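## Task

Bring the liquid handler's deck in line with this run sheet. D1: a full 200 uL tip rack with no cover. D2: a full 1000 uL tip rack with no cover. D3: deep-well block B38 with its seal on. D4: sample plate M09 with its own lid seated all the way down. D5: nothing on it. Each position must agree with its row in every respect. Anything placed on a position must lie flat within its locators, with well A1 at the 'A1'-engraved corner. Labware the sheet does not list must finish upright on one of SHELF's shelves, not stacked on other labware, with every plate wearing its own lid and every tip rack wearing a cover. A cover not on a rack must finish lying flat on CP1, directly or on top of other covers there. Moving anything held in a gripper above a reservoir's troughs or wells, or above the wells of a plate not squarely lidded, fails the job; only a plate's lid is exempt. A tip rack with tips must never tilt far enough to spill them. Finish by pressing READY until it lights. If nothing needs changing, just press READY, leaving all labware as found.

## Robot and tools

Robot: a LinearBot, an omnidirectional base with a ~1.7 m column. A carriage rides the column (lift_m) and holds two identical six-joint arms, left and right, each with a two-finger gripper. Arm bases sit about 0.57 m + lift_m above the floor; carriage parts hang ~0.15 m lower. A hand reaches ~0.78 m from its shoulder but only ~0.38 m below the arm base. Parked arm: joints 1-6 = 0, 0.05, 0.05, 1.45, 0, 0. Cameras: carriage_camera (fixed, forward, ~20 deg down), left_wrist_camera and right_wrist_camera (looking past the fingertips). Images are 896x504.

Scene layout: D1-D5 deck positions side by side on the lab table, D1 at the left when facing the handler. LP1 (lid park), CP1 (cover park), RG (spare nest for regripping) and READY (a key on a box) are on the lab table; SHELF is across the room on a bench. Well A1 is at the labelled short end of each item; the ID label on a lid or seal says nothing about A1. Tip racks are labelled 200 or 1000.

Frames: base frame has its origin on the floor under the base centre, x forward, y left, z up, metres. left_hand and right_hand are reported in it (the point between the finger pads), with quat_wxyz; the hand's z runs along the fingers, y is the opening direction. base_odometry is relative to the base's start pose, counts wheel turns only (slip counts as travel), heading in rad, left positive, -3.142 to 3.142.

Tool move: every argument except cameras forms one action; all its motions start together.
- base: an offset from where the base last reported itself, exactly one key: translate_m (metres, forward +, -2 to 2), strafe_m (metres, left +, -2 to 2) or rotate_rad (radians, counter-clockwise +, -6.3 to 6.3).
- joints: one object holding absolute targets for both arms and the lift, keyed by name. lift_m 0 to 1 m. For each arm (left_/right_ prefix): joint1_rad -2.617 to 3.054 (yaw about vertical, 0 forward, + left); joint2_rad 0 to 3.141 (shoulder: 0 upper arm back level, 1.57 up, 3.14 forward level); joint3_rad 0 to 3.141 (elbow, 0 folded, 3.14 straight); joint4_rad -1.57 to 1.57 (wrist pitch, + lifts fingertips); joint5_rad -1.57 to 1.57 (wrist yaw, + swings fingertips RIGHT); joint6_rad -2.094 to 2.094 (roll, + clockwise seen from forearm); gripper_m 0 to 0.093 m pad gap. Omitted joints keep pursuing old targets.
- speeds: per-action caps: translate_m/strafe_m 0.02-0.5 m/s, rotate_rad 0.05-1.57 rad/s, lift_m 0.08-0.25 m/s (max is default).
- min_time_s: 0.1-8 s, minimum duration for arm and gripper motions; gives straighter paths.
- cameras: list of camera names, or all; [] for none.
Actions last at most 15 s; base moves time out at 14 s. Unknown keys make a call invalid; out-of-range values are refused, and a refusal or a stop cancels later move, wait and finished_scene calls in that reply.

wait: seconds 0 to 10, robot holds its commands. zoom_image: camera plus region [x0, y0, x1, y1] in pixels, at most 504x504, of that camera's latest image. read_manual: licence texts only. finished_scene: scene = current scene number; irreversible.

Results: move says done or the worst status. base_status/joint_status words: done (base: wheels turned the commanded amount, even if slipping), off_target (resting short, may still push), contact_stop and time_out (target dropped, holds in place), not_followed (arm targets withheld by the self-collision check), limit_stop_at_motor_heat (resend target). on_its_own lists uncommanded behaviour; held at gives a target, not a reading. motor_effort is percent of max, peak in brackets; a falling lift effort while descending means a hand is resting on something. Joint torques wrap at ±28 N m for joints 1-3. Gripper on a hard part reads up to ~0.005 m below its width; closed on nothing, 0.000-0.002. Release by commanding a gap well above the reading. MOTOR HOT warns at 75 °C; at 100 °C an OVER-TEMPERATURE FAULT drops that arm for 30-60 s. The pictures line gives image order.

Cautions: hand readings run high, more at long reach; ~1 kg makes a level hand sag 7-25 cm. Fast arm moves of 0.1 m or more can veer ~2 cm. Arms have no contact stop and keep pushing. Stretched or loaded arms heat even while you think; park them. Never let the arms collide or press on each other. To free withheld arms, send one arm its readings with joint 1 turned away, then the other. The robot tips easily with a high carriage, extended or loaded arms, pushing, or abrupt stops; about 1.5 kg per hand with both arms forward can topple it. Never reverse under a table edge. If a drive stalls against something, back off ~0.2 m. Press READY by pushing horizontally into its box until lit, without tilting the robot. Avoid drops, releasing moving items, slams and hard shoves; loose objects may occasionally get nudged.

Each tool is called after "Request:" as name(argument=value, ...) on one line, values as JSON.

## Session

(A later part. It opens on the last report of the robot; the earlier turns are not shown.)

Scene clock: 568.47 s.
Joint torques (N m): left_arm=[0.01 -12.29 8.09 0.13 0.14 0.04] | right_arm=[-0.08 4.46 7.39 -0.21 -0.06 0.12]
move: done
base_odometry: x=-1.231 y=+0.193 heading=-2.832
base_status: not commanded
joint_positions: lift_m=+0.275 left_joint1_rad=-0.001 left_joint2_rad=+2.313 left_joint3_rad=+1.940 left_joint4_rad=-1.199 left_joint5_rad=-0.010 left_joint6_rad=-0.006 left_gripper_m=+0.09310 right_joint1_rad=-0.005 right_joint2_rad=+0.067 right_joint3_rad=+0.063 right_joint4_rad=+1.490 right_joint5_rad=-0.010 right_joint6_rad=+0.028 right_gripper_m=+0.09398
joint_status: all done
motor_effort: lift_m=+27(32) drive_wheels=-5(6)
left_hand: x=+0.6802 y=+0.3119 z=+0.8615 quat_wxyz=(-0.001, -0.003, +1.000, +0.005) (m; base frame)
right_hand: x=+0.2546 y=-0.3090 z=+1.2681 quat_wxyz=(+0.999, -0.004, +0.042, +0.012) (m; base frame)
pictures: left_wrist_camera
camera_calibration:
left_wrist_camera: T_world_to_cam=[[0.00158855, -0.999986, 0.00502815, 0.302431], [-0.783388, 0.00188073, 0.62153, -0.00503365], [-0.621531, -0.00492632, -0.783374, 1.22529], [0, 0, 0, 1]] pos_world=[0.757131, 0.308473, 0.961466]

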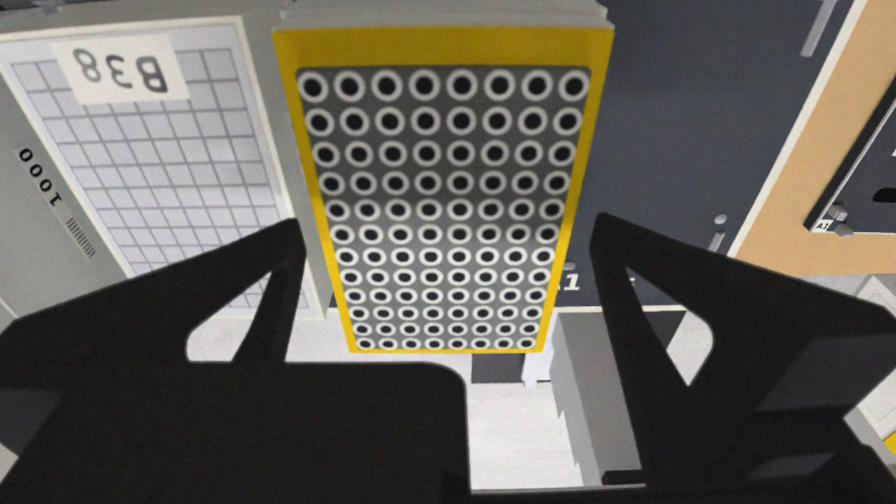

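Request:
move(base={"translate_m": -0.01}, speeds={"translate_m": 0.02}, cameras=[])

Request:
move(joints={"lift_m": 0.253}, speeds={"lift_m": 0.08}, cameras=["left_wrist_camera"])

Scene clock: 582.27 s.
Joint torques (N m): left_arm=[0.02 -12.23 8.02 0.12 0.15 0.03] | right_arm=[-0.08 4.51 7.36 -0.22 -0.06 0.12]
move: done
base_odometry: x=-1.222 y=+0.196 heading=-2.831
base_status: done
joint_positions: lift_m=+0.275 left_joint1_rad=-0.001 left_joint2_rad=+2.313 left_joint3_rad=+1.940 left_joint4_rad=-1.199 left_joint5_rad=-0.010 left_joint6_rad=-0.006 left_gripper_m=+0.09310 right_joint1_rad=-0.005 right_joint2_rad=+0.067 right_joint3_rad=+0.063 right_joint4_rad=+1.490 right_joint5_rad=-0.010 right_joint6_rad=+0.028 right_gripper_m=+0.09398
joint_status: not commanded
motor_effort: lift_m=+33(33) drive_wheels=-1(13)
left_hand: x=+0.6802 y=+0.3119 z=+0.8615 quat_wxyz=(-0.001, -0.003, +1.000, +0.005) (m; base frame)
right_hand: x=+0.2548 y=-0.3090 z=+1.2680 quat_wxyz=(+0.999, -0.004, +0.043, +0.012) (m; base frame)
pictures: none
No camera images: "cameras" was empty.

Scene clock: 582.90 s.
Joint torques (N m): left_arm=[0.05 -12.29 8.03 0.12 0.15 0.03] | right_arm=[-0.08 4.53 7.38 -0.22 -0.06 0.12]
move: done
base_odometry: x=-1.222 y=+0.196 heading=-2.831
base_status: not commanded
joint_positions: lift_m=+0.253 left_joint1_rad=-0.001 left_joint2_rad=+2.315 left_joint3_rad=+1.941 left_joint4_rad=-1.199 left_joint5_rad=-0.010 left_joint6_rad=-0.006 left_gripper_m=+0.09310 right_joint1_rad=-0.005 right_joint2_rad=+0.067 right_joint3_rad=+0.063 right_joint4_rad=+1.490 right_joint5_rad=-0.010 right_joint6_rad=+0.028 right_gripper_m=+0.09398
joint_status: all done
motor_effort: lift_m=+32(33) drive_wheels=-3(4)
left_hand: x=+0.6804 y=+0.3119 z=+0.8393 quat_wxyz=(-0.001, -0.003, +1.000, +0.005) (m; base frame)
right_hand: x=+0.2548 y=-0.3090 z=+1.2461 quat_wxyz=(+0.999, -0.004, +0.043, +0.012) (m; base frame)
pictures: left_wrist_camera
camera_calibration:
left_wrist_camera: T_world_to_cam=[[0.00158855, -0.999986, 0.00502815, 0.302542], [-0.783388, 0.00188073, 0.62153, 0.00891425], [-0.621531, -0.00492632, -0.783374, 1.20807], [0, 0, 0, 1]] pos_world=[0.757353, 0.308473, 0.939305]

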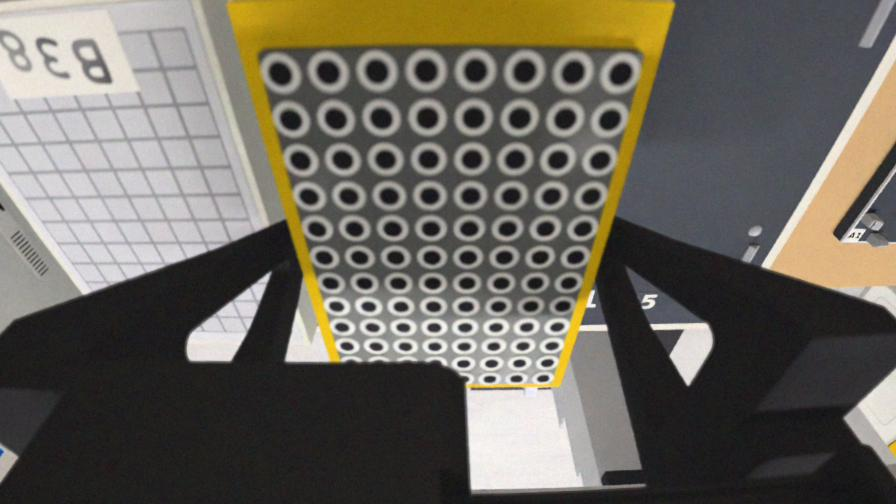

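Request:
move(joints={"left_gripper_m": 0.079}, min_time_s=1.5, cameras=["left_wrist_camera"])

Scene clock: 588.67 s.
Joint torques (N m): left_arm=[0.02 -12.36 7.94 0.12 0.13 0.03] | right_arm=[-0.08 4.53 7.34 -0.21 -0.06 0.12]
move: off_target
base_odometry: x=-1.222 y=+0.196 heading=-2.831
base_status: not commanded
joint_positions: lift_m=+0.253 left_joint1_rad=-0.001 left_joint2_rad=+2.315 left_joint3_rad=+1.941 left_joint4_rad=-1.199 left_joint5_rad=-0.010 left_joint6_rad=-0.006 left_gripper_m=+0.08498 right_joint1_rad=-0.005 right_joint2_rad=+0.067 right_joint3_rad=+0.063 right_joint4_rad=+1.490 right_joint5_rad=-0.010 right_joint6_rad=+0.028 right_gripper_m=+0.09398
joint_status: left_gripper_m off_target (ended at +0.08500, target +0.07900)
motor_effort: lift_m=+27(34) drive_wheels=+0(1)
left_hand: x=+0.6804 y=+0.3119 z=+0.8393 quat_wxyz=(-0.001, -0.002, +1.000, +0.005) (m; base frame)
right_hand: x=+0.2548 y=-0.3090 z=+1.2461 quat_wxyz=(+0.999, -0.004, +0.043, +0.012) (m; base frame)
pictures: left_wrist_camera
camera_calibration:
left_wrist_camera: T_world_to_cam=[[0.00120771, -0.999985, 0.0054102, 0.302415], [-0.783384, 0.00241655, 0.621533, 0.00874316], [-0.621536, -0.0049889, -0.783369, 1.20808], [0, 0, 0, 1]] pos_world=[0.757352, 0.308416, 0.939306]

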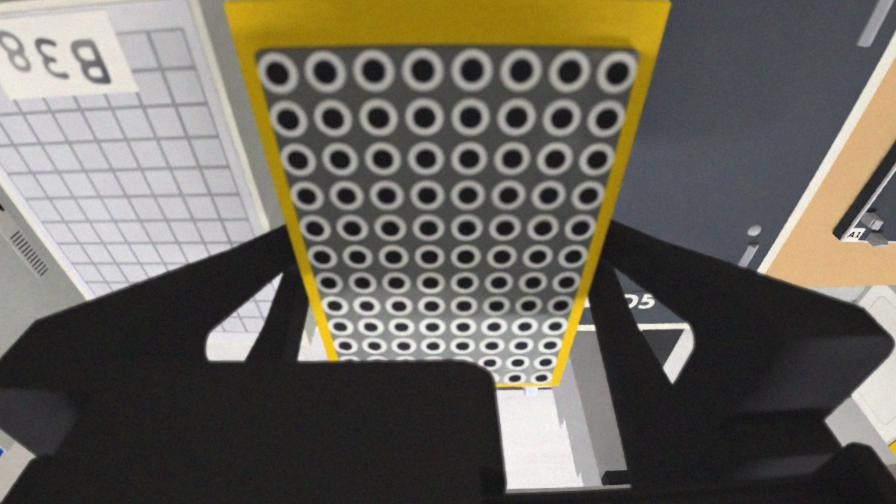

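Request:
move(joints={"lift_m": 0.3}, speeds={"lift_m": 0.08}, cameras=["left_wrist_camera"])

Scene clock: 597.60 s.
Joint torques (N m): left_arm=[0.03 -12.67 7.92 0.13 0.13 0.03] | right_arm=[-0.06 4.53 7.32 -0.16 -0.06 0.12]
move: done
base_odometry: x=-1.222 y=+0.196 heading=-2.831
base_status: not commanded
joint_positions: lift_m=+0.300 left_joint1_rad=-0.001 left_joint2_rad=+2.318 left_joint3_rad=+1.941 left_joint4_rad=-1.199 left_joint5_rad=-0.010 left_joint6_rad=-0.006 left_gripper_m=+0.08498 right_joint1_rad=-0.005 right_joint2_rad=+0.067 right_joint3_rad=+0.063 right_joint4_rad=+1.490 right_joint5_rad=-0.010 right_joint6_rad=+0.028 right_gripper_m=+0.09398
joint_status: all done
motor_effort: lift_m=+34(43) drive_wheels=+0(4)
left_hand: x=+0.6800 y=+0.3119 z=+0.8845 quat_wxyz=(-0.003, -0.002, +1.000, +0.005) (m; base frame)
right_hand: x=+0.2548 y=-0.3090 z=+1.2927 quat_wxyz=(+0.999, -0.004, +0.043, +0.012) (m; base frame)
pictures: left_wrist_camera
camera_calibration:
left_wrist_camera: T_world_to_cam=[[0.00122834, -0.999985, 0.00540174, 0.302165], [-0.781008, 0.00241418, 0.624517, -0.0238773], [-0.62452, -0.00498592, -0.780993, 1.24314], [0, 0, 0, 1]] pos_world=[0.757344, 0.308416, 0.98416]

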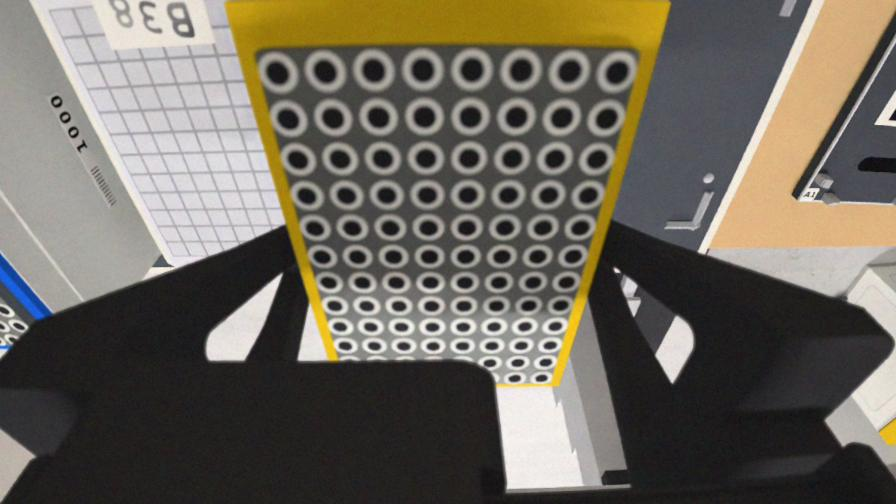

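Request:
move(base={"strafe_m": -0.101}, speeds={"strafe_m": 0.06}, cameras=["left_wrist_camera", "carriage_camera"])

Scene clock: 604.63 s.
Joint torques (N m): left_arm=[-0.01 -12.67 7.91 0.12 0.11 0.03] | right_arm=[-0.08 4.53 7.34 -0.2 -0.06 0.12]
move: done
base_odometry: x=-1.253 y=+0.292 heading=-2.831
base_status: done
joint_positions: lift_m=+0.300 left_joint1_rad=-0.001 left_joint2_rad=+2.318 left_joint3_rad=+1.941 left_joint4_rad=-1.199 left_joint5_rad=-0.010 left_joint6_rad=-0.006 left_gripper_m=+0.08498 right_joint1_rad=-0.005 right_joint2_rad=+0.067 right_joint3_rad=+0.063 right_joint4_rad=+1.490 right_joint5_rad=-0.010 right_joint6_rad=+0.028 right_gripper_m=+0.09398
joint_status: not commanded
motor_effort: lift_m=+35(38) drive_wheels=-3(5)
left_hand: x=+0.6800 y=+0.3120 z=+0.8845 quat_wxyz=(-0.003, -0.003, +1.000, +0.005) (m; base frame)
right_hand: x=+0.2548 y=-0.3090 z=+1.2927 quat_wxyz=(+0.999, -0.004, +0.043, +0.012) (m; base frame)
pictures: carriage_camera, left_wrist_camera
camera_calibration:
carriage_camera: T_world_to_cam=[[-0.0149295, -0.999707, -0.0190761, 0.0247583], [-0.307061, 0.0227403, -0.951418, 1.24605], [0.951573, -0.00834669, -0.307311, 0.272182], [0, 0, 0, 1]] pos_world=[0.123983, -0.00131271, 1.26963]
left_wrist_camera: T_world_to_cam=[[0.00161186, -0.999982, 0.00578321, 0.301671], [-0.781008, 0.00235288, 0.624516, -0.0238573], [-0.624518, -0.00552336, -0.780991, 1.2433], [0, 0, 0, 1]] pos_world=[0.757345, 0.308589, 0.984161]

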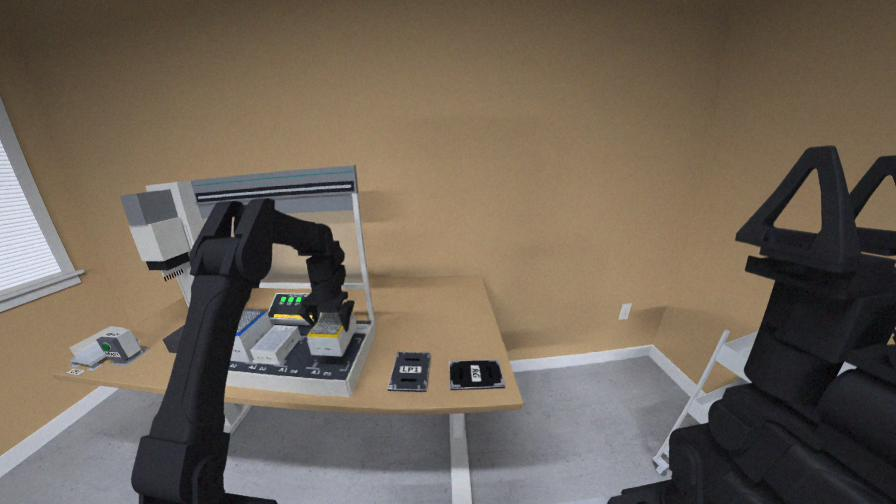

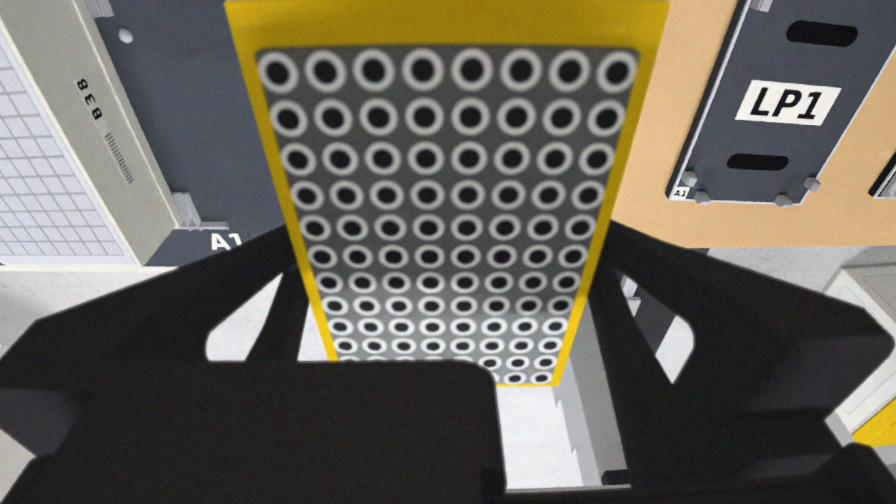

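Request:
zoom_image(camera="carriage_camera", region=[230, 300, 410, 400])

Scaled by 2.800.

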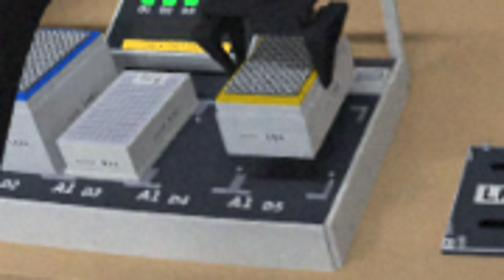

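Request:
zoom_image(camera="left_wrist_camera", region=[130, 170, 260, 260])

Scaled by 3.877.

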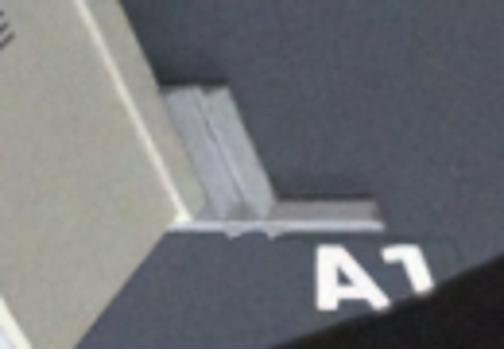

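Request:
move(joints={"lift_m": 0.267}, speeds={"lift_m": 0.08}, cameras=["carriage_camera", "left_wrist_camera"])

Request:
zoom_image(camera="carriage_camera", region=[250, 290, 400, 390])

Scene clock: 667.87 s.
Joint torques (N m): left_arm=[0.06 -12.59 7.92 0.14 0.14 0.03] | right_arm=[-0.08 4.51 7.28 -0.23 -0.06 0.12]
move: done
base_odometry: x=-1.253 y=+0.292 heading=-2.831
base_status: not commanded
joint_positions: lift_m=+0.267 left_joint1_rad=-0.001 left_joint2_rad=+2.318 left_joint3_rad=+1.942 left_joint4_rad=-1.199 left_joint5_rad=-0.010 left_joint6_rad=-0.006 left_gripper_m=+0.08498 right_joint1_rad=-0.005 right_joint2_rad=+0.067 right_joint3_rad=+0.063 right_joint4_rad=+1.490 right_joint5_rad=-0.010 right_joint6_rad=+0.028 right_gripper_m=+0.09398
joint_status: all done
motor_effort: lift_m=+28(35) drive_wheels=-2(3)
left_hand: x=+0.6801 y=+0.3120 z=+0.8519 quat_wxyz=(-0.003, -0.003, +1.000, +0.005) (m; base frame)
right_hand: x=+0.2548 y=-0.3090 z=+1.2601 quat_wxyz=(+0.999, -0.004, +0.043, +0.012) (m; base frame)
pictures: carriage_camera, left_wrist_camera
camera_calibration:
carriage_camera: T_world_to_cam=[[-0.0149295, -0.999707, -0.0190761, 0.0241354], [-0.307061, 0.0227403, -0.951418, 1.21499], [0.951573, -0.00834669, -0.307311, 0.262148], [0, 0, 0, 1]] pos_world=[0.123983, -0.00131271, 1.23698]
left_wrist_camera: T_world_to_cam=[[0.00161186, -0.999982, 0.00578321, 0.30186], [-0.781008, 0.00235288, 0.624516, -0.0034151], [-0.624518, -0.00552336, -0.780991, 1.21788], [0, 0, 0, 1]] pos_world=[0.757432, 0.308589, 0.951536]

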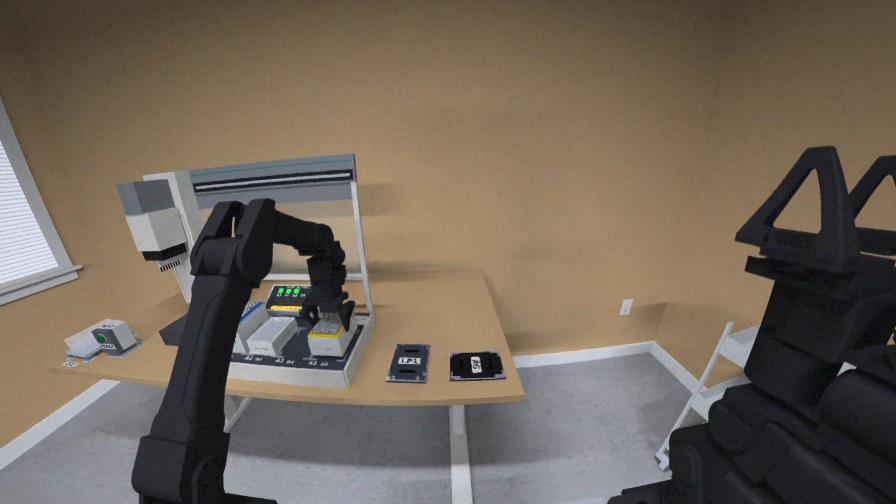

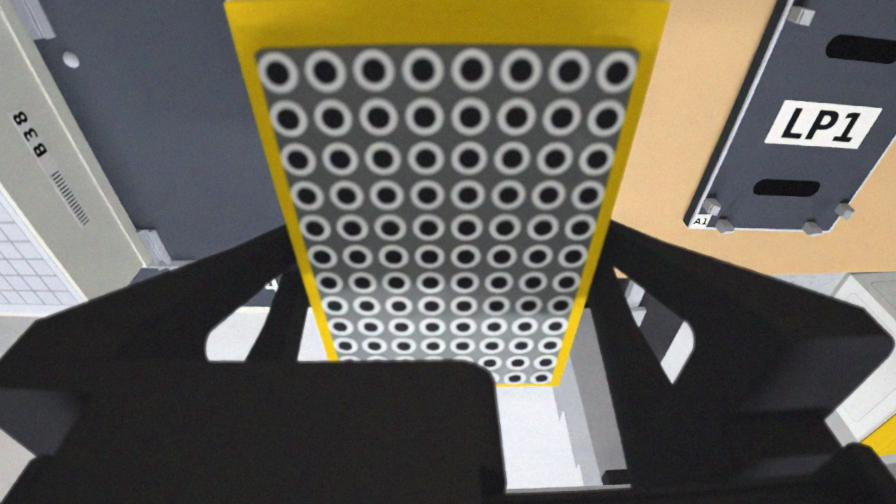

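Scaled by 3.360.

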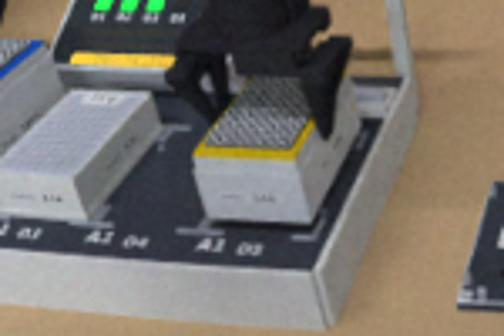

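Request:
move(joints={"lift_m": 0.258}, speeds={"lift_m": 0.08}, cameras=[])

Request:
move(joints={"lift_m": 0.255}, speeds={"lift_m": 0.08}, cameras=["carriage_camera", "left_wrist_camera"])

Request:
zoom_image(camera="carriage_camera", region=[250, 290, 400, 390])

Scene clock: 675.13 s.
Joint torques (N m): left_arm=[-0.08 -12.94 7.77 0.12 0.13 0.03] | right_arm=[-0.08 4.49 7.32 -0.2 -0.06 0.12]
move: done
base_odometry: x=-1.253 y=+0.292 heading=-2.831
base_status: not commanded
joint_positions: lift_m=+0.258 left_joint1_rad=+0.000 left_joint2_rad=+2.321 left_joint3_rad=+1.942 left_joint4_rad=-1.200 left_joint5_rad=-0.010 left_joint6_rad=-0.006 left_gripper_m=+0.08498 right_joint1_rad=-0.005 right_joint2_rad=+0.067 right_joint3_rad=+0.063 right_joint4_rad=+1.490 right_joint5_rad=-0.010 right_joint6_rad=+0.028 right_gripper_m=+0.09398
joint_status: all done
motor_effort: lift_m=+31(35) drive_wheels=-2(3)
left_hand: x=+0.6799 y=+0.3122 z=+0.8420 quat_wxyz=(-0.004, -0.003, +1.000, +0.005) (m; base frame)
right_hand: x=+0.2548 y=-0.3090 z=+1.2510 quat_wxyz=(+0.999, -0.004, +0.043, +0.012) (m; base frame)
pictures: none
No camera images: "cameras" was empty.

Scene clock: 675.53 s.
Joint torques (N m): left_arm=[-0.06 -12.92 7.82 0.13 0.15 0.02] | right_arm=[-0.06 4.52 7.34 -0.2 -0.04 0.12]
move: done
base_odometry: x=-1.253 y=+0.292 heading=-2.831
base_status: not commanded
joint_positions: lift_m=+0.255 left_joint1_rad=+0.001 left_joint2_rad=+2.321 left_joint3_rad=+1.942 left_joint4_rad=-1.200 left_joint5_rad=-0.010 left_joint6_rad=-0.005 left_gripper_m=+0.08498 right_joint1_rad=-0.005 right_joint2_rad=+0.067 right_joint3_rad=+0.063 right_joint4_rad=+1.490 right_joint5_rad=-0.010 right_joint6_rad=+0.028 right_gripper_m=+0.09398
joint_status: all done
motor_effort: lift_m=+31(32) drive_wheels=-3(4)
left_hand: x=+0.6798 y=+0.3125 z=+0.8391 quat_wxyz=(-0.004, -0.003, +1.000, +0.005) (m; base frame)
right_hand: x=+0.2548 y=-0.3090 z=+1.2482 quat_wxyz=(+0.999, -0.004, +0.043, +0.012) (m; base frame)
pictures: carriage_camera, left_wrist_camera
camera_calibration:
carriage_camera: T_world_to_cam=[[-0.0149295, -0.999707, -0.0190761, 0.023909], [-0.307061, 0.0227403, -0.951418, 1.20369], [0.951573, -0.00834669, -0.307311, 0.2585], [0, 0, 0, 1]] pos_world=[0.123983, -0.00131271, 1.22511]
left_wrist_camera: T_world_to_cam=[[0.00162438, -0.999984, 0.00540496, 0.302822], [-0.779331, 0.0021209, 0.626609, 0.00150279], [-0.62661, -0.0052301, -0.779315, 1.20767], [0, 0, 0, 1]] pos_world=[0.757417, 0.30913, 0.938576]

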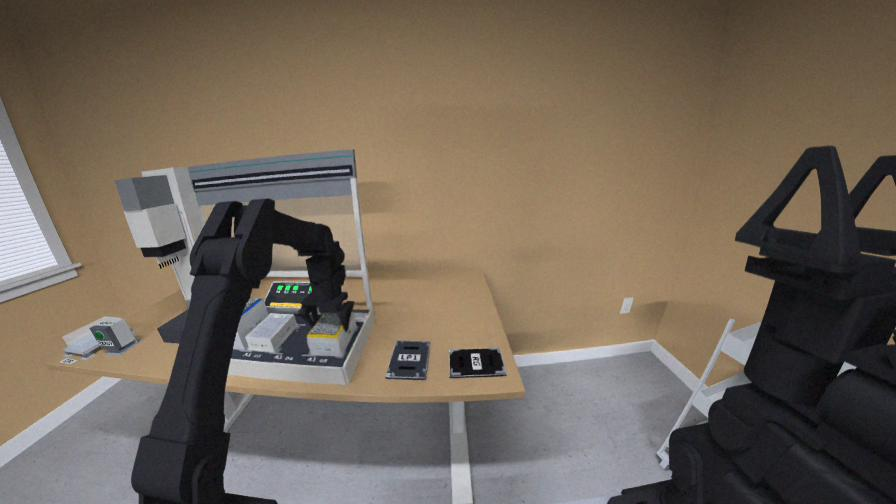

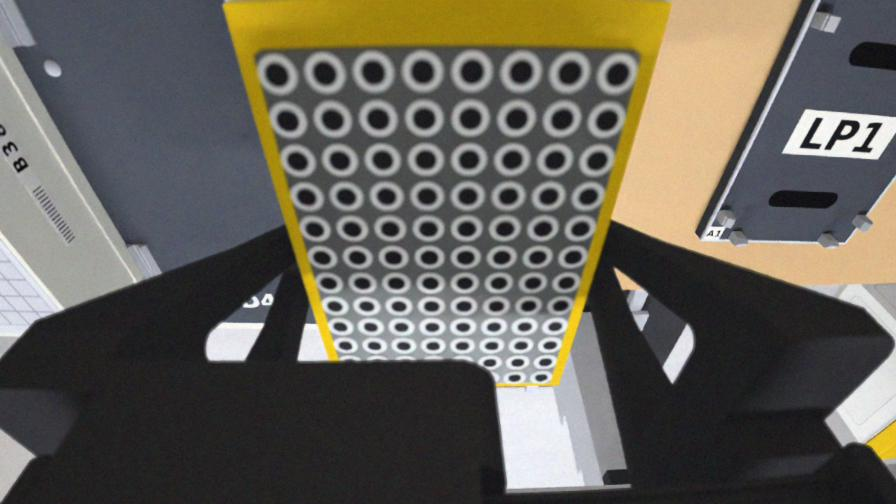

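Scaled by 3.360.

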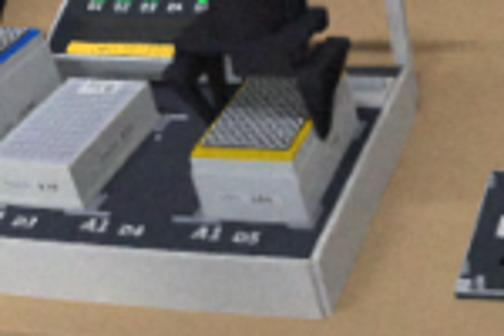

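Request:
move(joints={"lift_m": 0.252}, speeds={"lift_m": 0.08}, cameras=[])

Request:
move(joints={"lift_m": 0.249}, speeds={"lift_m": 0.08}, cameras=[])

Scene clock: 681.83 s.
Joint torques (N m): left_arm=[-0.05 -12.79 7.35 0.21 0.14 0.02] | right_arm=[-0.06 4.53 7.34 -0.22 -0.06 0.12]
move: done
base_odometry: x=-1.253 y=+0.292 heading=-2.831
base_status: not commanded
joint_positions: lift_m=+0.252 left_joint1_rad=+0.001 left_joint2_rad=+2.319 left_joint3_rad=+1.947 left_joint4_rad=-1.208 left_joint5_rad=-0.010 left_joint6_rad=-0.004 left_gripper_m=+0.08498 right_joint1_rad=-0.005 right_joint2_rad=+0.067 right_joint3_rad=+0.063 right_joint4_rad=+1.490 right_joint5_rad=-0.010 right_joint6_rad=+0.028 right_gripper_m=+0.09398
joint_status: all done
motor_effort: lift_m=+28(32) drive_wheels=-2(3)
left_hand: x=+0.6796 y=+0.3125 z=+0.8383 quat_wxyz=(-0.004, -0.002, +1.000, +0.005) (m; base frame)
right_hand: x=+0.2548 y=-0.3090 z=+1.2453 quat_wxyz=(+0.999, -0.004, +0.043, +0.012) (m; base frame)
pictures: none
No camera images: "cameras" was empty.

Scene clock: 682.23 s.
Joint torques (N m): left_arm=[-0.02 -12.44 7.01 0.26 0.14 0.02] | right_arm=[-0.08 4.52 7.32 -0.21 -0.06 0.12]
move: done
base_odometry: x=-1.253 y=+0.292 heading=-2.831
base_status: not commanded
joint_positions: lift_m=+0.249 left_joint1_rad=+0.001 left_joint2_rad=+2.315 left_joint3_rad=+1.952 left_joint4_rad=-1.214 left_joint5_rad=-0.010 left_joint6_rad=-0.004 left_gripper_m=+0.08498 right_joint1_rad=-0.005 right_joint2_rad=+0.067 right_joint3_rad=+0.063 right_joint4_rad=+1.490 right_joint5_rad=-0.010 right_joint6_rad=+0.028 right_gripper_m=+0.09398
joint_status: all done
motor_effort: lift_m=+30(30) drive_wheels=-2(3)
left_hand: x=+0.6795 y=+0.3125 z=+0.8382 quat_wxyz=(-0.003, -0.002, +1.000, +0.005) (m; base frame)
right_hand: x=+0.2548 y=-0.3090 z=+1.2423 quat_wxyz=(+0.999, -0.004, +0.043, +0.012) (m; base frame)
pictures: none
No camera images: "cameras" was empty.

Request:
move(joints={"lift_m": 0.252}, speeds={"lift_m": 0.08}, cameras=[])

Request:
move(joints={"left_gripper_m": 0.0935}, min_time_s=1.5, cameras=[])

Request:
move(joints={"lift_m": 0.4}, speeds={"lift_m": 0.12}, cameras=["left_wrist_camera", "carriage_camera"])

Request:
zoom_image(camera="carriage_camera", region=[200, 280, 400, 410])

Scene clock: 689.73 s.
Joint torques (N m): left_arm=[-0.03 -12.42 6.99 0.27 0.14 0.02] | right_arm=[-0.08 4.51 7.32 -0.2 -0.06 0.12]
move: done
base_odometry: x=-1.253 y=+0.292 heading=-2.831
base_status: not commanded
joint_positions: lift_m=+0.252 left_joint1_rad=+0.001 left_joint2_rad=+2.315 left_joint3_rad=+1.952 left_joint4_rad=-1.213 left_joint5_rad=-0.010 left_joint6_rad=-0.004 left_gripper_m=+0.08498 right_joint1_rad=-0.005 right_joint2_rad=+0.067 right_joint3_rad=+0.063 right_joint4_rad=+1.490 right_joint5_rad=-0.010 right_joint6_rad=+0.028 right_gripper_m=+0.09398
joint_status: all done
motor_effort: lift_m=+37(41) drive_wheels=-1(3)
left_hand: x=+0.6797 y=+0.3125 z=+0.8402 quat_wxyz=(-0.003, -0.002, +1.000, +0.005) (m; base frame)
right_hand: x=+0.2548 y=-0.3090 z=+1.2446 quat_wxyz=(+0.999, -0.004, +0.043, +0.012) (m; base frame)
pictures: none
No camera images: "cameras" was empty.

Scene clock: 691.53 s.
Joint torques (N m): left_arm=[-0.09 -12.42 6.97 0.27 0.13 0.02] | right_arm=[-0.06 4.53 7.34 -0.21 -0.06 0.12]
move: done
base_odometry: x=-1.253 y=+0.292 heading=-2.831
base_status: not commanded
joint_positions: lift_m=+0.252 left_joint1_rad=+0.001 left_joint2_rad=+2.315 left_joint3_rad=+1.952 left_joint4_rad=-1.213 left_joint5_rad=-0.010 left_joint6_rad=-0.004 left_gripper_m=+0.09341 right_joint1_rad=-0.005 right_joint2_rad=+0.067 right_joint3_rad=+0.063 right_joint4_rad=+1.490 right_joint5_rad=-0.010 right_joint6_rad=+0.028 right_gripper_m=+0.09398
joint_status: all done
motor_effort: lift_m=+36(38) drive_wheels=-1(3)
left_hand: x=+0.6797 y=+0.3125 z=+0.8402 quat_wxyz=(-0.003, -0.002, +1.000, +0.005) (m; base frame)
right_hand: x=+0.2548 y=-0.3090 z=+1.2446 quat_wxyz=(+0.999, -0.004, +0.043, +0.012) (m; base frame)
pictures: none
No camera images: "cameras" was empty.

Scene clock: 693.17 s.
Joint torques (N m): left_arm=[-0.09 -12.64 7.02 0.27 0.14 0.02] | right_arm=[-0.08 4.53 7.38 -0.21 -0.06 0.12]
move: done
base_odometry: x=-1.253 y=+0.292 heading=-2.831
base_status: not commanded
joint_positions: lift_m=+0.400 left_joint1_rad=+0.001 left_joint2_rad=+2.317 left_joint3_rad=+1.952 left_joint4_rad=-1.213 left_joint5_rad=-0.010 left_joint6_rad=-0.004 left_gripper_m=+0.09341 right_joint1_rad=-0.005 right_joint2_rad=+0.067 right_joint3_rad=+0.063 right_joint4_rad=+1.490 right_joint5_rad=-0.010 right_joint6_rad=+0.028 right_gripper_m=+0.09398
joint_status: all done
motor_effort: lift_m=+33(43) drive_wheels=-1(2)
left_hand: x=+0.6796 y=+0.3125 z=+0.9875 quat_wxyz=(-0.004, -0.002, +1.000, +0.005) (m; base frame)
right_hand: x=+0.2548 y=-0.3090 z=+1.3928 quat_wxyz=(+0.999, -0.004, +0.043, +0.012) (m; base frame)
pictures: carriage_camera, left_wrist_camera
camera_calibration:
carriage_camera: T_world_to_cam=[[-0.0149295, -0.999707, -0.0190761, 0.0266668], [-0.307061, 0.0227403, -0.951418, 1.34124], [0.951573, -0.00834669, -0.307311, 0.302928], [0, 0, 0, 1]] pos_world=[0.123983, -0.00131271, 1.36968]
left_wrist_camera: T_world_to_cam=[[0.00124296, -0.999985, 0.00540802, 0.302276], [-0.779328, 0.0024201, 0.626612, -0.0917849], [-0.626615, -0.00499347, -0.779313, 1.32312], [0, 0, 0, 1]] pos_world=[0.757183, 0.3091, 1.087]

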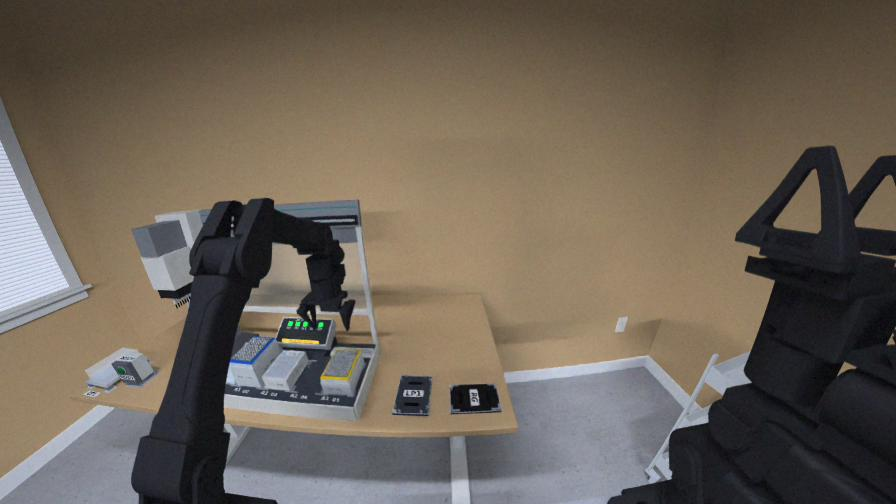

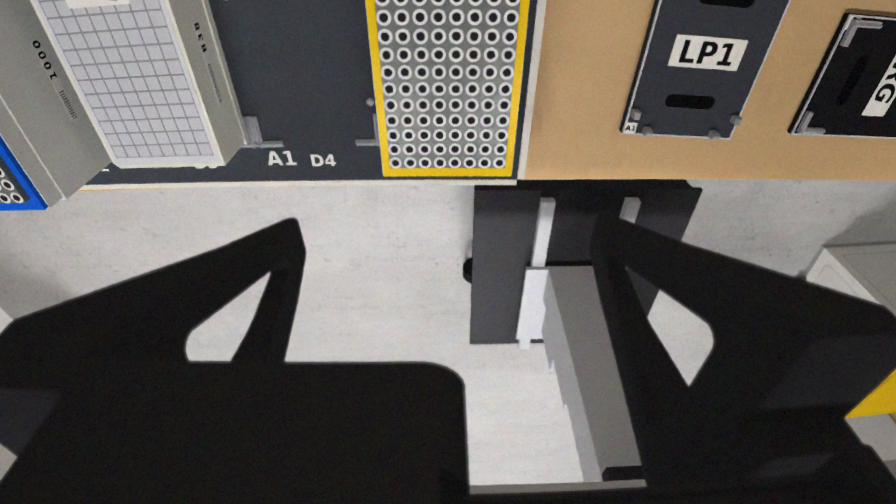

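Scaled by 2.520.

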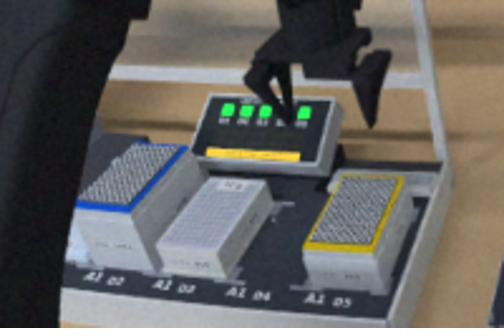

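Request:
zoom_image(camera="left_wrist_camera", region=[225, 85, 395, 185])

Scaled by 2.965.

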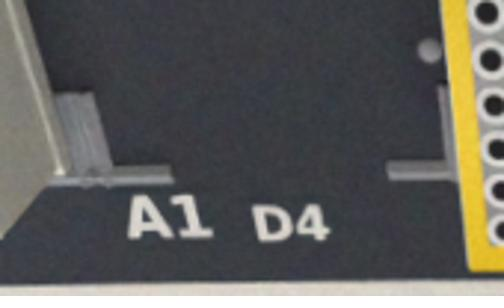

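Request:
move(base={"translate_m": -0.26}, speeds={"translate_m": 0.15}, cameras=[])

Request:
move(base={"strafe_m": 0.4}, joints={"left_joint1_rad": 0, "left_joint2_rad": 2.187, "left_joint3_rad": 1.048, "left_joint4_rad": 1.458, "left_joint5_rad": 0, "left_joint6_rad": 0}, speeds={"strafe_m": 0.15}, min_time_s=2.5, cameras=[])

Request:
move(joints={"lift_m": 0.1}, speeds={"lift_m": 0.2}, cameras=["left_wrist_camera"])

Scene clock: 749.57 s.
Joint torques (N m): left_arm=[-0.09 -12.59 7.01 0.27 0.15 0.02] | right_arm=[-0.08 4.57 7.3 -0.23 -0.06 0.12]
move: done
base_odometry: x=-1.005 y=+0.372 heading=-2.831
base_status: done
joint_positions: lift_m=+0.400 left_joint1_rad=+0.001 left_joint2_rad=+2.317 left_joint3_rad=+1.952 left_joint4_rad=-1.213 left_joint5_rad=-0.010 left_joint6_rad=-0.004 left_gripper_m=+0.09341 right_joint1_rad=-0.005 right_joint2_rad=+0.067 right_joint3_rad=+0.063 right_joint4_rad=+1.490 right_joint5_rad=-0.010 right_joint6_rad=+0.028 right_gripper_m=+0.09398
joint_status: not commanded
motor_effort: lift_m=+34(38) drive_wheels=-1(9)
left_hand: x=+0.6796 y=+0.3125 z=+0.9875 quat_wxyz=(-0.004, -0.002, +1.000, +0.005) (m; base frame)
right_hand: x=+0.2548 y=-0.3090 z=+1.3928 quat_wxyz=(+0.999, -0.004, +0.043, +0.012) (m; base frame)
pictures: none
No camera images: "cameras" was empty.

Scene clock: 753.20 s.
Joint torques (N m): left_arm=[-0.09 -13.98 4.53 1.96 0.14 0.01] | right_arm=[-0.08 4.52 7.32 -0.2 -0.07 0.12]
move: done
base_odometry: x=-0.883 y=-0.009 heading=-2.831
base_status: done
joint_positions: lift_m=+0.400 left_joint1_rad=+0.000 left_joint2_rad=+2.216 left_joint3_rad=+1.060 left_joint4_rad=+1.445 left_joint5_rad=-0.010 left_joint6_rad=-0.004 left_gripper_m=+0.09341 right_joint1_rad=-0.005 right_joint2_rad=+0.067 right_joint3_rad=+0.063 right_joint4_rad=+1.490 right_joint5_rad=-0.010 right_joint6_rad=+0.028 right_gripper_m=+0.09398
joint_status: all done
motor_effort: lift_m=+33(37) drive_wheels=-3(10)
left_hand: x=+0.8002 y=+0.3121 z=+1.1520 quat_wxyz=(+0.801, -0.005, +0.598, +0.001) (m; base frame)
right_hand: x=+0.2548 y=-0.3091 z=+1.3928 quat_wxyz=(+0.999, -0.004, +0.043, +0.012) (m; base frame)
pictures: none
No camera images: "cameras" was empty.

Scene clock: 755.20 s.
Joint torques (N m): left_arm=[-0.05 -12.27 5.18 1.81 0.15 0] | right_arm=[-0.08 4.53 7.34 -0.22 -0.06 0.12]
move: done
base_odometry: x=-0.883 y=-0.009 heading=-2.831
base_status: not commanded
joint_positions: lift_m=+0.100 left_joint1_rad=+0.000 left_joint2_rad=+2.200 left_joint3_rad=+1.054 left_joint4_rad=+1.457 left_joint5_rad=-0.010 left_joint6_rad=-0.004 left_gripper_m=+0.09341 right_joint1_rad=-0.005 right_joint2_rad=+0.067 right_joint3_rad=+0.063 right_joint4_rad=+1.490 right_joint5_rad=-0.010 right_joint6_rad=+0.028 right_gripper_m=+0.09398
joint_status: all done
motor_effort: lift_m=+32(35) drive_wheels=-3(3)
left_hand: x=+0.7971 y=+0.3121 z=+0.8617 quat_wxyz=(+0.808, -0.005, +0.589, +0.001) (m; base frame)
right_hand: x=+0.2548 y=-0.3091 z=+1.0930 quat_wxyz=(+0.999, -0.004, +0.043, +0.012) (m; base frame)
pictures: left_wrist_camera
camera_calibration:
left_wrist_camera: T_world_to_cam=[[-0.00595989, -0.999982, -0.00113233, 0.313752], [-0.350556, 0.0031498, -0.936537, 1.08363], [0.936523, -0.00518471, -0.350568, -0.316638], [0, 0, 0, 1]] pos_world=[0.678282, 0.308691, 0.904212]

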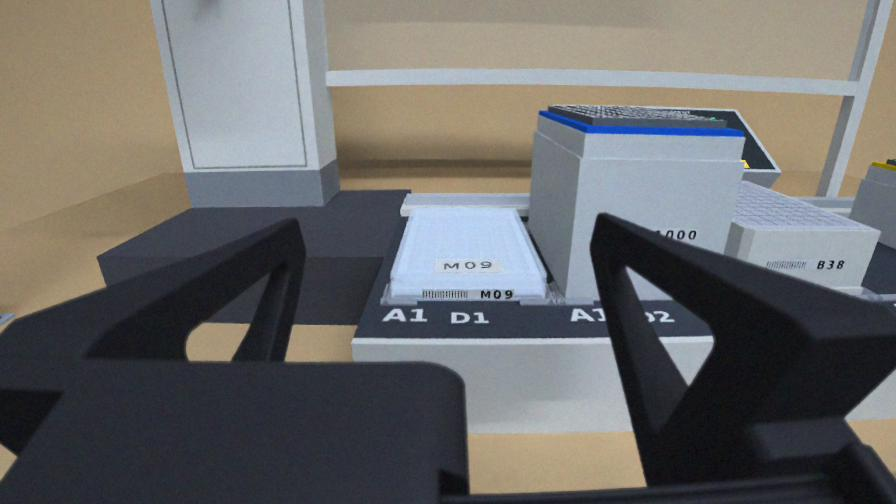

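Request:
zoom_image(camera="left_wrist_camera", region=[370, 250, 570, 330])

Request:
zoom_image(camera="left_wrist_camera", region=[380, 190, 560, 310])

Scaled by 2.520.

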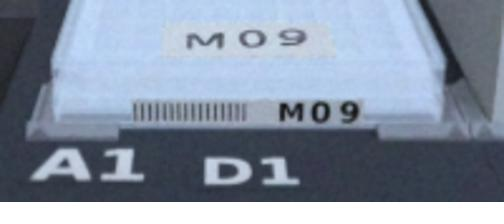

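Scaled by 2.800.

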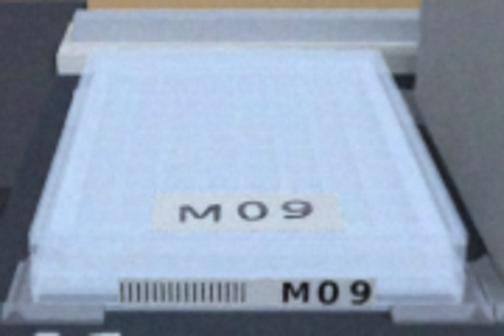

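Request:
zoom_image(camera="left_wrist_camera", region=[505, 270, 605, 312])

Scaled by 5.040.

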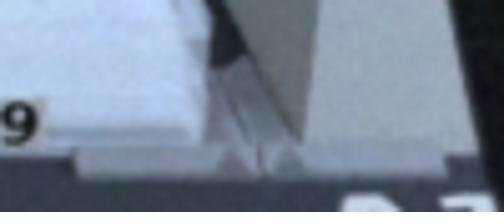

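Request:
move(base={"rotate_rad": -0.006}, joints={"lift_m": 0.26, "left_joint1_rad": 0, "left_joint2_rad": 2.16, "left_joint3_rad": 1.006, "left_joint4_rad": 0.784, "left_joint5_rad": 0, "left_joint6_rad": 0, "left_gripper_m": 0.09}, speeds={"rotate_rad": 0.05}, min_time_s=1.5, cameras=[])

Request:
move(base={"strafe_m": -0.006}, speeds={"strafe_m": 0.03}, cameras=["left_wrist_camera"])

Scene clock: 840.57 s.
Joint torques (N m): left_arm=[-0.02 -13.29 4.77 1.77 0.13 0.01] | right_arm=[-0.08 4.53 7.34 -0.21 -0.06 0.12]
move: done
base_odometry: x=-0.883 y=-0.009 heading=-2.836
base_status: done
joint_positions: lift_m=+0.260 left_joint1_rad=-0.001 left_joint2_rad=+2.183 left_joint3_rad=+1.017 left_joint4_rad=+0.805 left_joint5_rad=-0.009 left_joint6_rad=-0.004 left_gripper_m=+0.09011 right_joint1_rad=-0.005 right_joint2_rad=+0.067 right_joint3_rad=+0.063 right_joint4_rad=+1.490 right_joint5_rad=-0.010 right_joint6_rad=+0.028 right_gripper_m=+0.09398
joint_status: all done
motor_effort: lift_m=+35(43) drive_wheels=-5(10)
left_hand: x=+0.7853 y=+0.3116 z=+0.8586 quat_wxyz=(+0.568, -0.004, +0.823, +0.002) (m; base frame)
right_hand: x=+0.2548 y=-0.3091 z=+1.2528 quat_wxyz=(+0.999, -0.004, +0.043, +0.012) (m; base frame)
pictures: none
No camera images: "cameras" was empty.

Scene clock: 841.27 s.
Joint torques (N m): left_arm=[0.05 -13.34 4.74 1.78 0.12 0.01] | right_arm=[-0.08 4.52 7.34 -0.21 -0.05 0.12]
move: done
base_odometry: x=-0.885 y=-0.003 heading=-2.835
base_status: done
joint_positions: lift_m=+0.260 left_joint1_rad=-0.002 left_joint2_rad=+2.183 left_joint3_rad=+1.017 left_joint4_rad=+0.803 left_joint5_rad=-0.008 left_joint6_rad=-0.004 left_gripper_m=+0.09011 right_joint1_rad=-0.005 right_joint2_rad=+0.067 right_joint3_rad=+0.063 right_joint4_rad=+1.490 right_joint5_rad=-0.010 right_joint6_rad=+0.028 right_gripper_m=+0.09398
joint_status: not commanded
motor_effort: lift_m=+35(39) drive_wheels=+2(10)
left_hand: x=+0.7852 y=+0.3111 z=+0.8581 quat_wxyz=(+0.568, -0.003, +0.823, +0.002) (m; base frame)
right_hand: x=+0.2548 y=-0.3091 z=+1.2528 quat_wxyz=(+0.999, -0.004, +0.043, +0.012) (m; base frame)
pictures: left_wrist_camera
camera_calibration:
left_wrist_camera: T_world_to_cam=[[-0.00800942, -0.999963, 0.00309633, 0.310613], [-0.858627, 0.0052902, -0.512574, 1.11056], [0.512538, -0.00676401, -0.858638, 0.462647], [0, 0, 0, 1]] pos_world=[0.718921, 0.307856, 0.965529]

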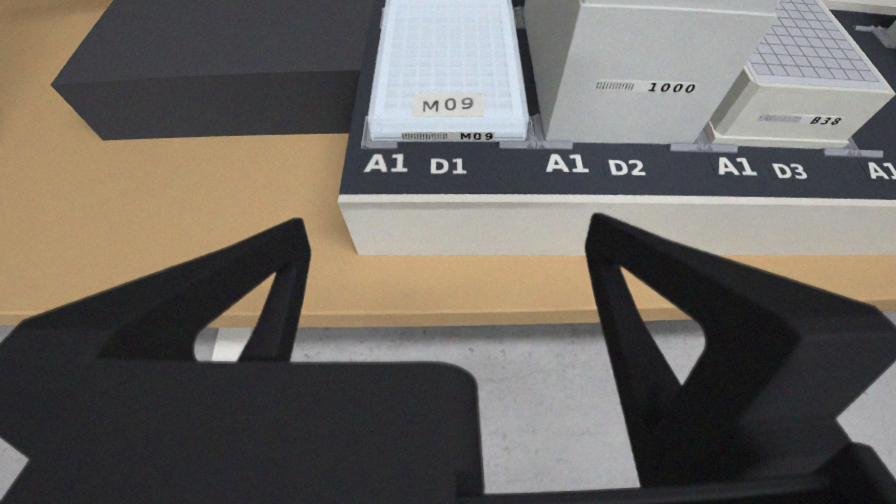

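Request:
zoom_image(camera="left_wrist_camera", region=[345, 60, 575, 190])

Scaled by 2.191.

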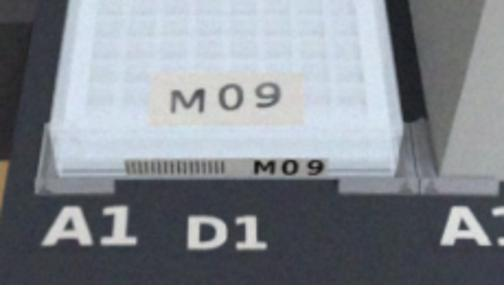

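Request:
move(base={"translate_m": 0.07}, speeds={"translate_m": 0.06}, cameras=[])

Request:
move(joints={"lift_m": 0.215}, speeds={"lift_m": 0.08}, cameras=["left_wrist_camera"])

Scene clock: 882.87 s.
Joint torques (N m): left_arm=[0.05 -13.33 4.79 1.79 0.13 0.01] | right_arm=[-0.06 4.53 7.35 -0.21 -0.06 0.12]
move: done
base_odometry: x=-0.951 y=-0.024 heading=-2.835
base_status: done
joint_positions: lift_m=+0.260 left_joint1_rad=-0.002 left_joint2_rad=+2.183 left_joint3_rad=+1.017 left_joint4_rad=+0.801 left_joint5_rad=-0.008 left_joint6_rad=-0.004 left_gripper_m=+0.09011 right_joint1_rad=-0.005 right_joint2_rad=+0.067 right_joint3_rad=+0.063 right_joint4_rad=+1.490 right_joint5_rad=-0.010 right_joint6_rad=+0.028 right_gripper_m=+0.09398
joint_status: not commanded
motor_effort: lift_m=+34(38) drive_wheels=-3(7)
left_hand: x=+0.7849 y=+0.3111 z=+0.8576 quat_wxyz=(+0.567, -0.003, +0.824, +0.002) (m; base frame)
right_hand: x=+0.2547 y=-0.3091 z=+1.2528 quat_wxyz=(+0.999, -0.004, +0.043, +0.012) (m; base frame)
pictures: none
No camera images: "cameras" was empty.

Scene clock: 883.80 s.
Joint torques (N m): left_arm=[0.09 -12.94 5.05 1.87 0.13 0.01] | right_arm=[-0.08 4.52 7.34 -0.23 -0.06 0.12]
move: done
base_odometry: x=-0.951 y=-0.024 heading=-2.835
base_status: not commanded
joint_positions: lift_m=+0.215 left_joint1_rad=-0.002 left_joint2_rad=+2.179 left_joint3_rad=+1.014 left_joint4_rad=+0.795 left_joint5_rad=-0.008 left_joint6_rad=-0.004 left_gripper_m=+0.09011 right_joint1_rad=-0.005 right_joint2_rad=+0.067 right_joint3_rad=+0.063 right_joint4_rad=+1.490 right_joint5_rad=-0.010 right_joint6_rad=+0.028 right_gripper_m=+0.09398
joint_status: all done
motor_effort: lift_m=+27(35) drive_wheels=-4(4)
left_hand: x=+0.7839 y=+0.3111 z=+0.8126 quat_wxyz=(+0.565, -0.003, +0.825, +0.002) (m; base frame)
right_hand: x=+0.2547 y=-0.3091 z=+1.2081 quat_wxyz=(+0.999, -0.004, +0.043, +0.012) (m; base frame)
pictures: left_wrist_camera
camera_calibration:
left_wrist_camera: T_world_to_cam=[[-0.00798681, -0.999963, 0.00314153, 0.310692], [-0.86232, 0.00529671, -0.506337, 1.08393], [0.506302, -0.00675302, -0.86233, 0.432133], [0, 0, 0, 1]] pos_world=[0.718385, 0.307857, 0.920498]

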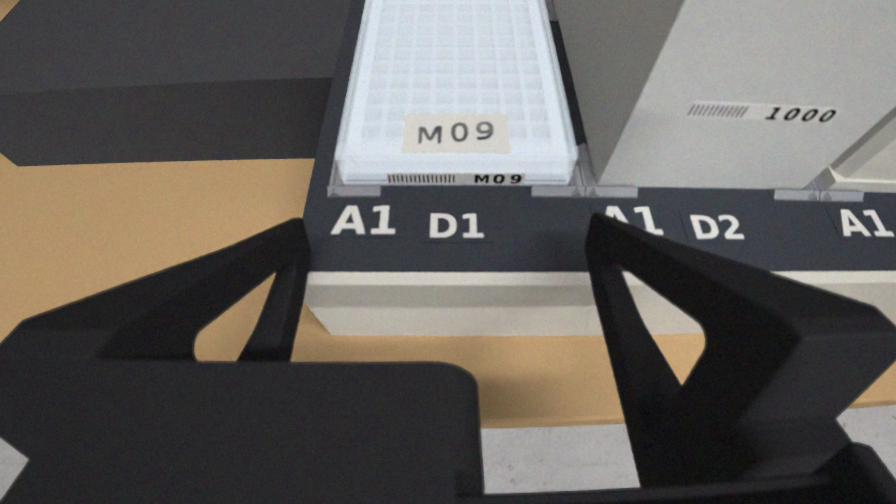

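Request:
zoom_image(camera="left_wrist_camera", region=[300, 90, 620, 270])

Scaled by 1.575.

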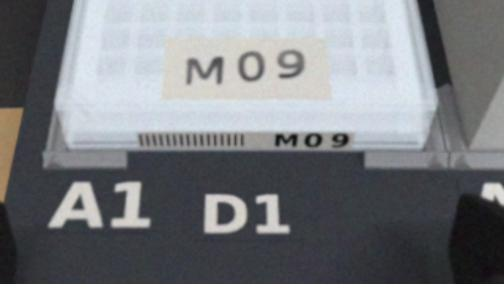

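Request:
move(base={"rotate_rad": -0.006}, speeds={"rotate_rad": 0.05}, cameras=["left_wrist_camera"])

Request:
zoom_image(camera="left_wrist_camera", region=[280, 90, 620, 270])

Scene clock: 904.70 s.
Joint torques (N m): left_arm=[0.12 -12.85 5.04 1.87 0.13 0.01] | right_arm=[-0.08 4.53 7.42 -0.22 -0.06 0.12]
move: done
base_odometry: x=-0.951 y=-0.024 heading=-2.840
base_status: done
joint_positions: lift_m=+0.215 left_joint1_rad=-0.003 left_joint2_rad=+2.179 left_joint3_rad=+1.014 left_joint4_rad=+0.795 left_joint5_rad=-0.008 left_joint6_rad=-0.004 left_gripper_m=+0.09011 right_joint1_rad=-0.005 right_joint2_rad=+0.067 right_joint3_rad=+0.063 right_joint4_rad=+1.490 right_joint5_rad=-0.010 right_joint6_rad=+0.028 right_gripper_m=+0.09398
joint_status: not commanded
motor_effort: lift_m=+30(33) drive_wheels=-6(7)
left_hand: x=+0.7839 y=+0.3105 z=+0.8126 quat_wxyz=(+0.565, -0.003, +0.825, +0.001) (m; base frame)
right_hand: x=+0.2547 y=-0.3091 z=+1.2081 quat_wxyz=(+0.999, -0.004, +0.043, +0.012) (m; base frame)
pictures: left_wrist_camera
camera_calibration:
left_wrist_camera: T_world_to_cam=[[-0.00946082, -0.999949, 0.00341791, 0.311066], [-0.862311, 0.00642788, -0.506338, 1.08358], [0.50629, -0.00773768, -0.862328, 0.432442], [0, 0, 0, 1]] pos_world=[0.718381, 0.307431, 0.920499]

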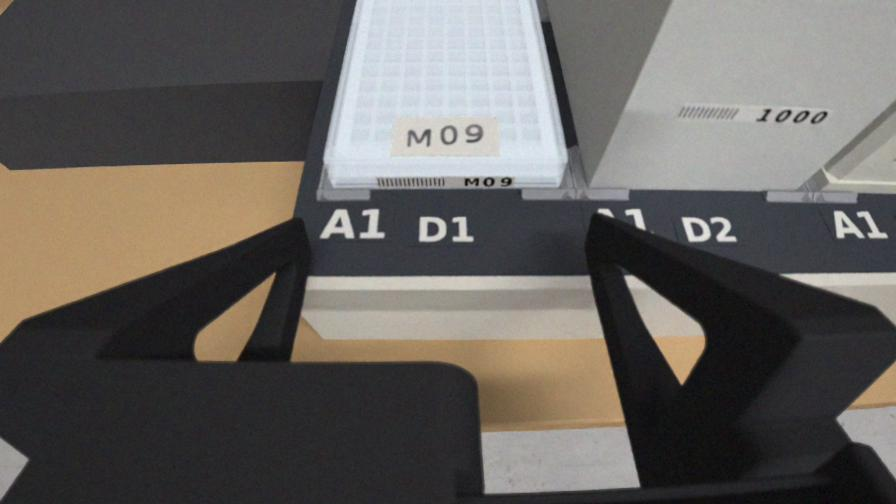

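Scaled by 1.482.

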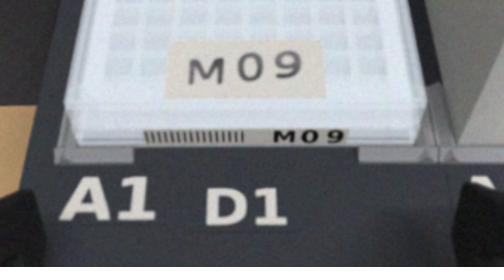

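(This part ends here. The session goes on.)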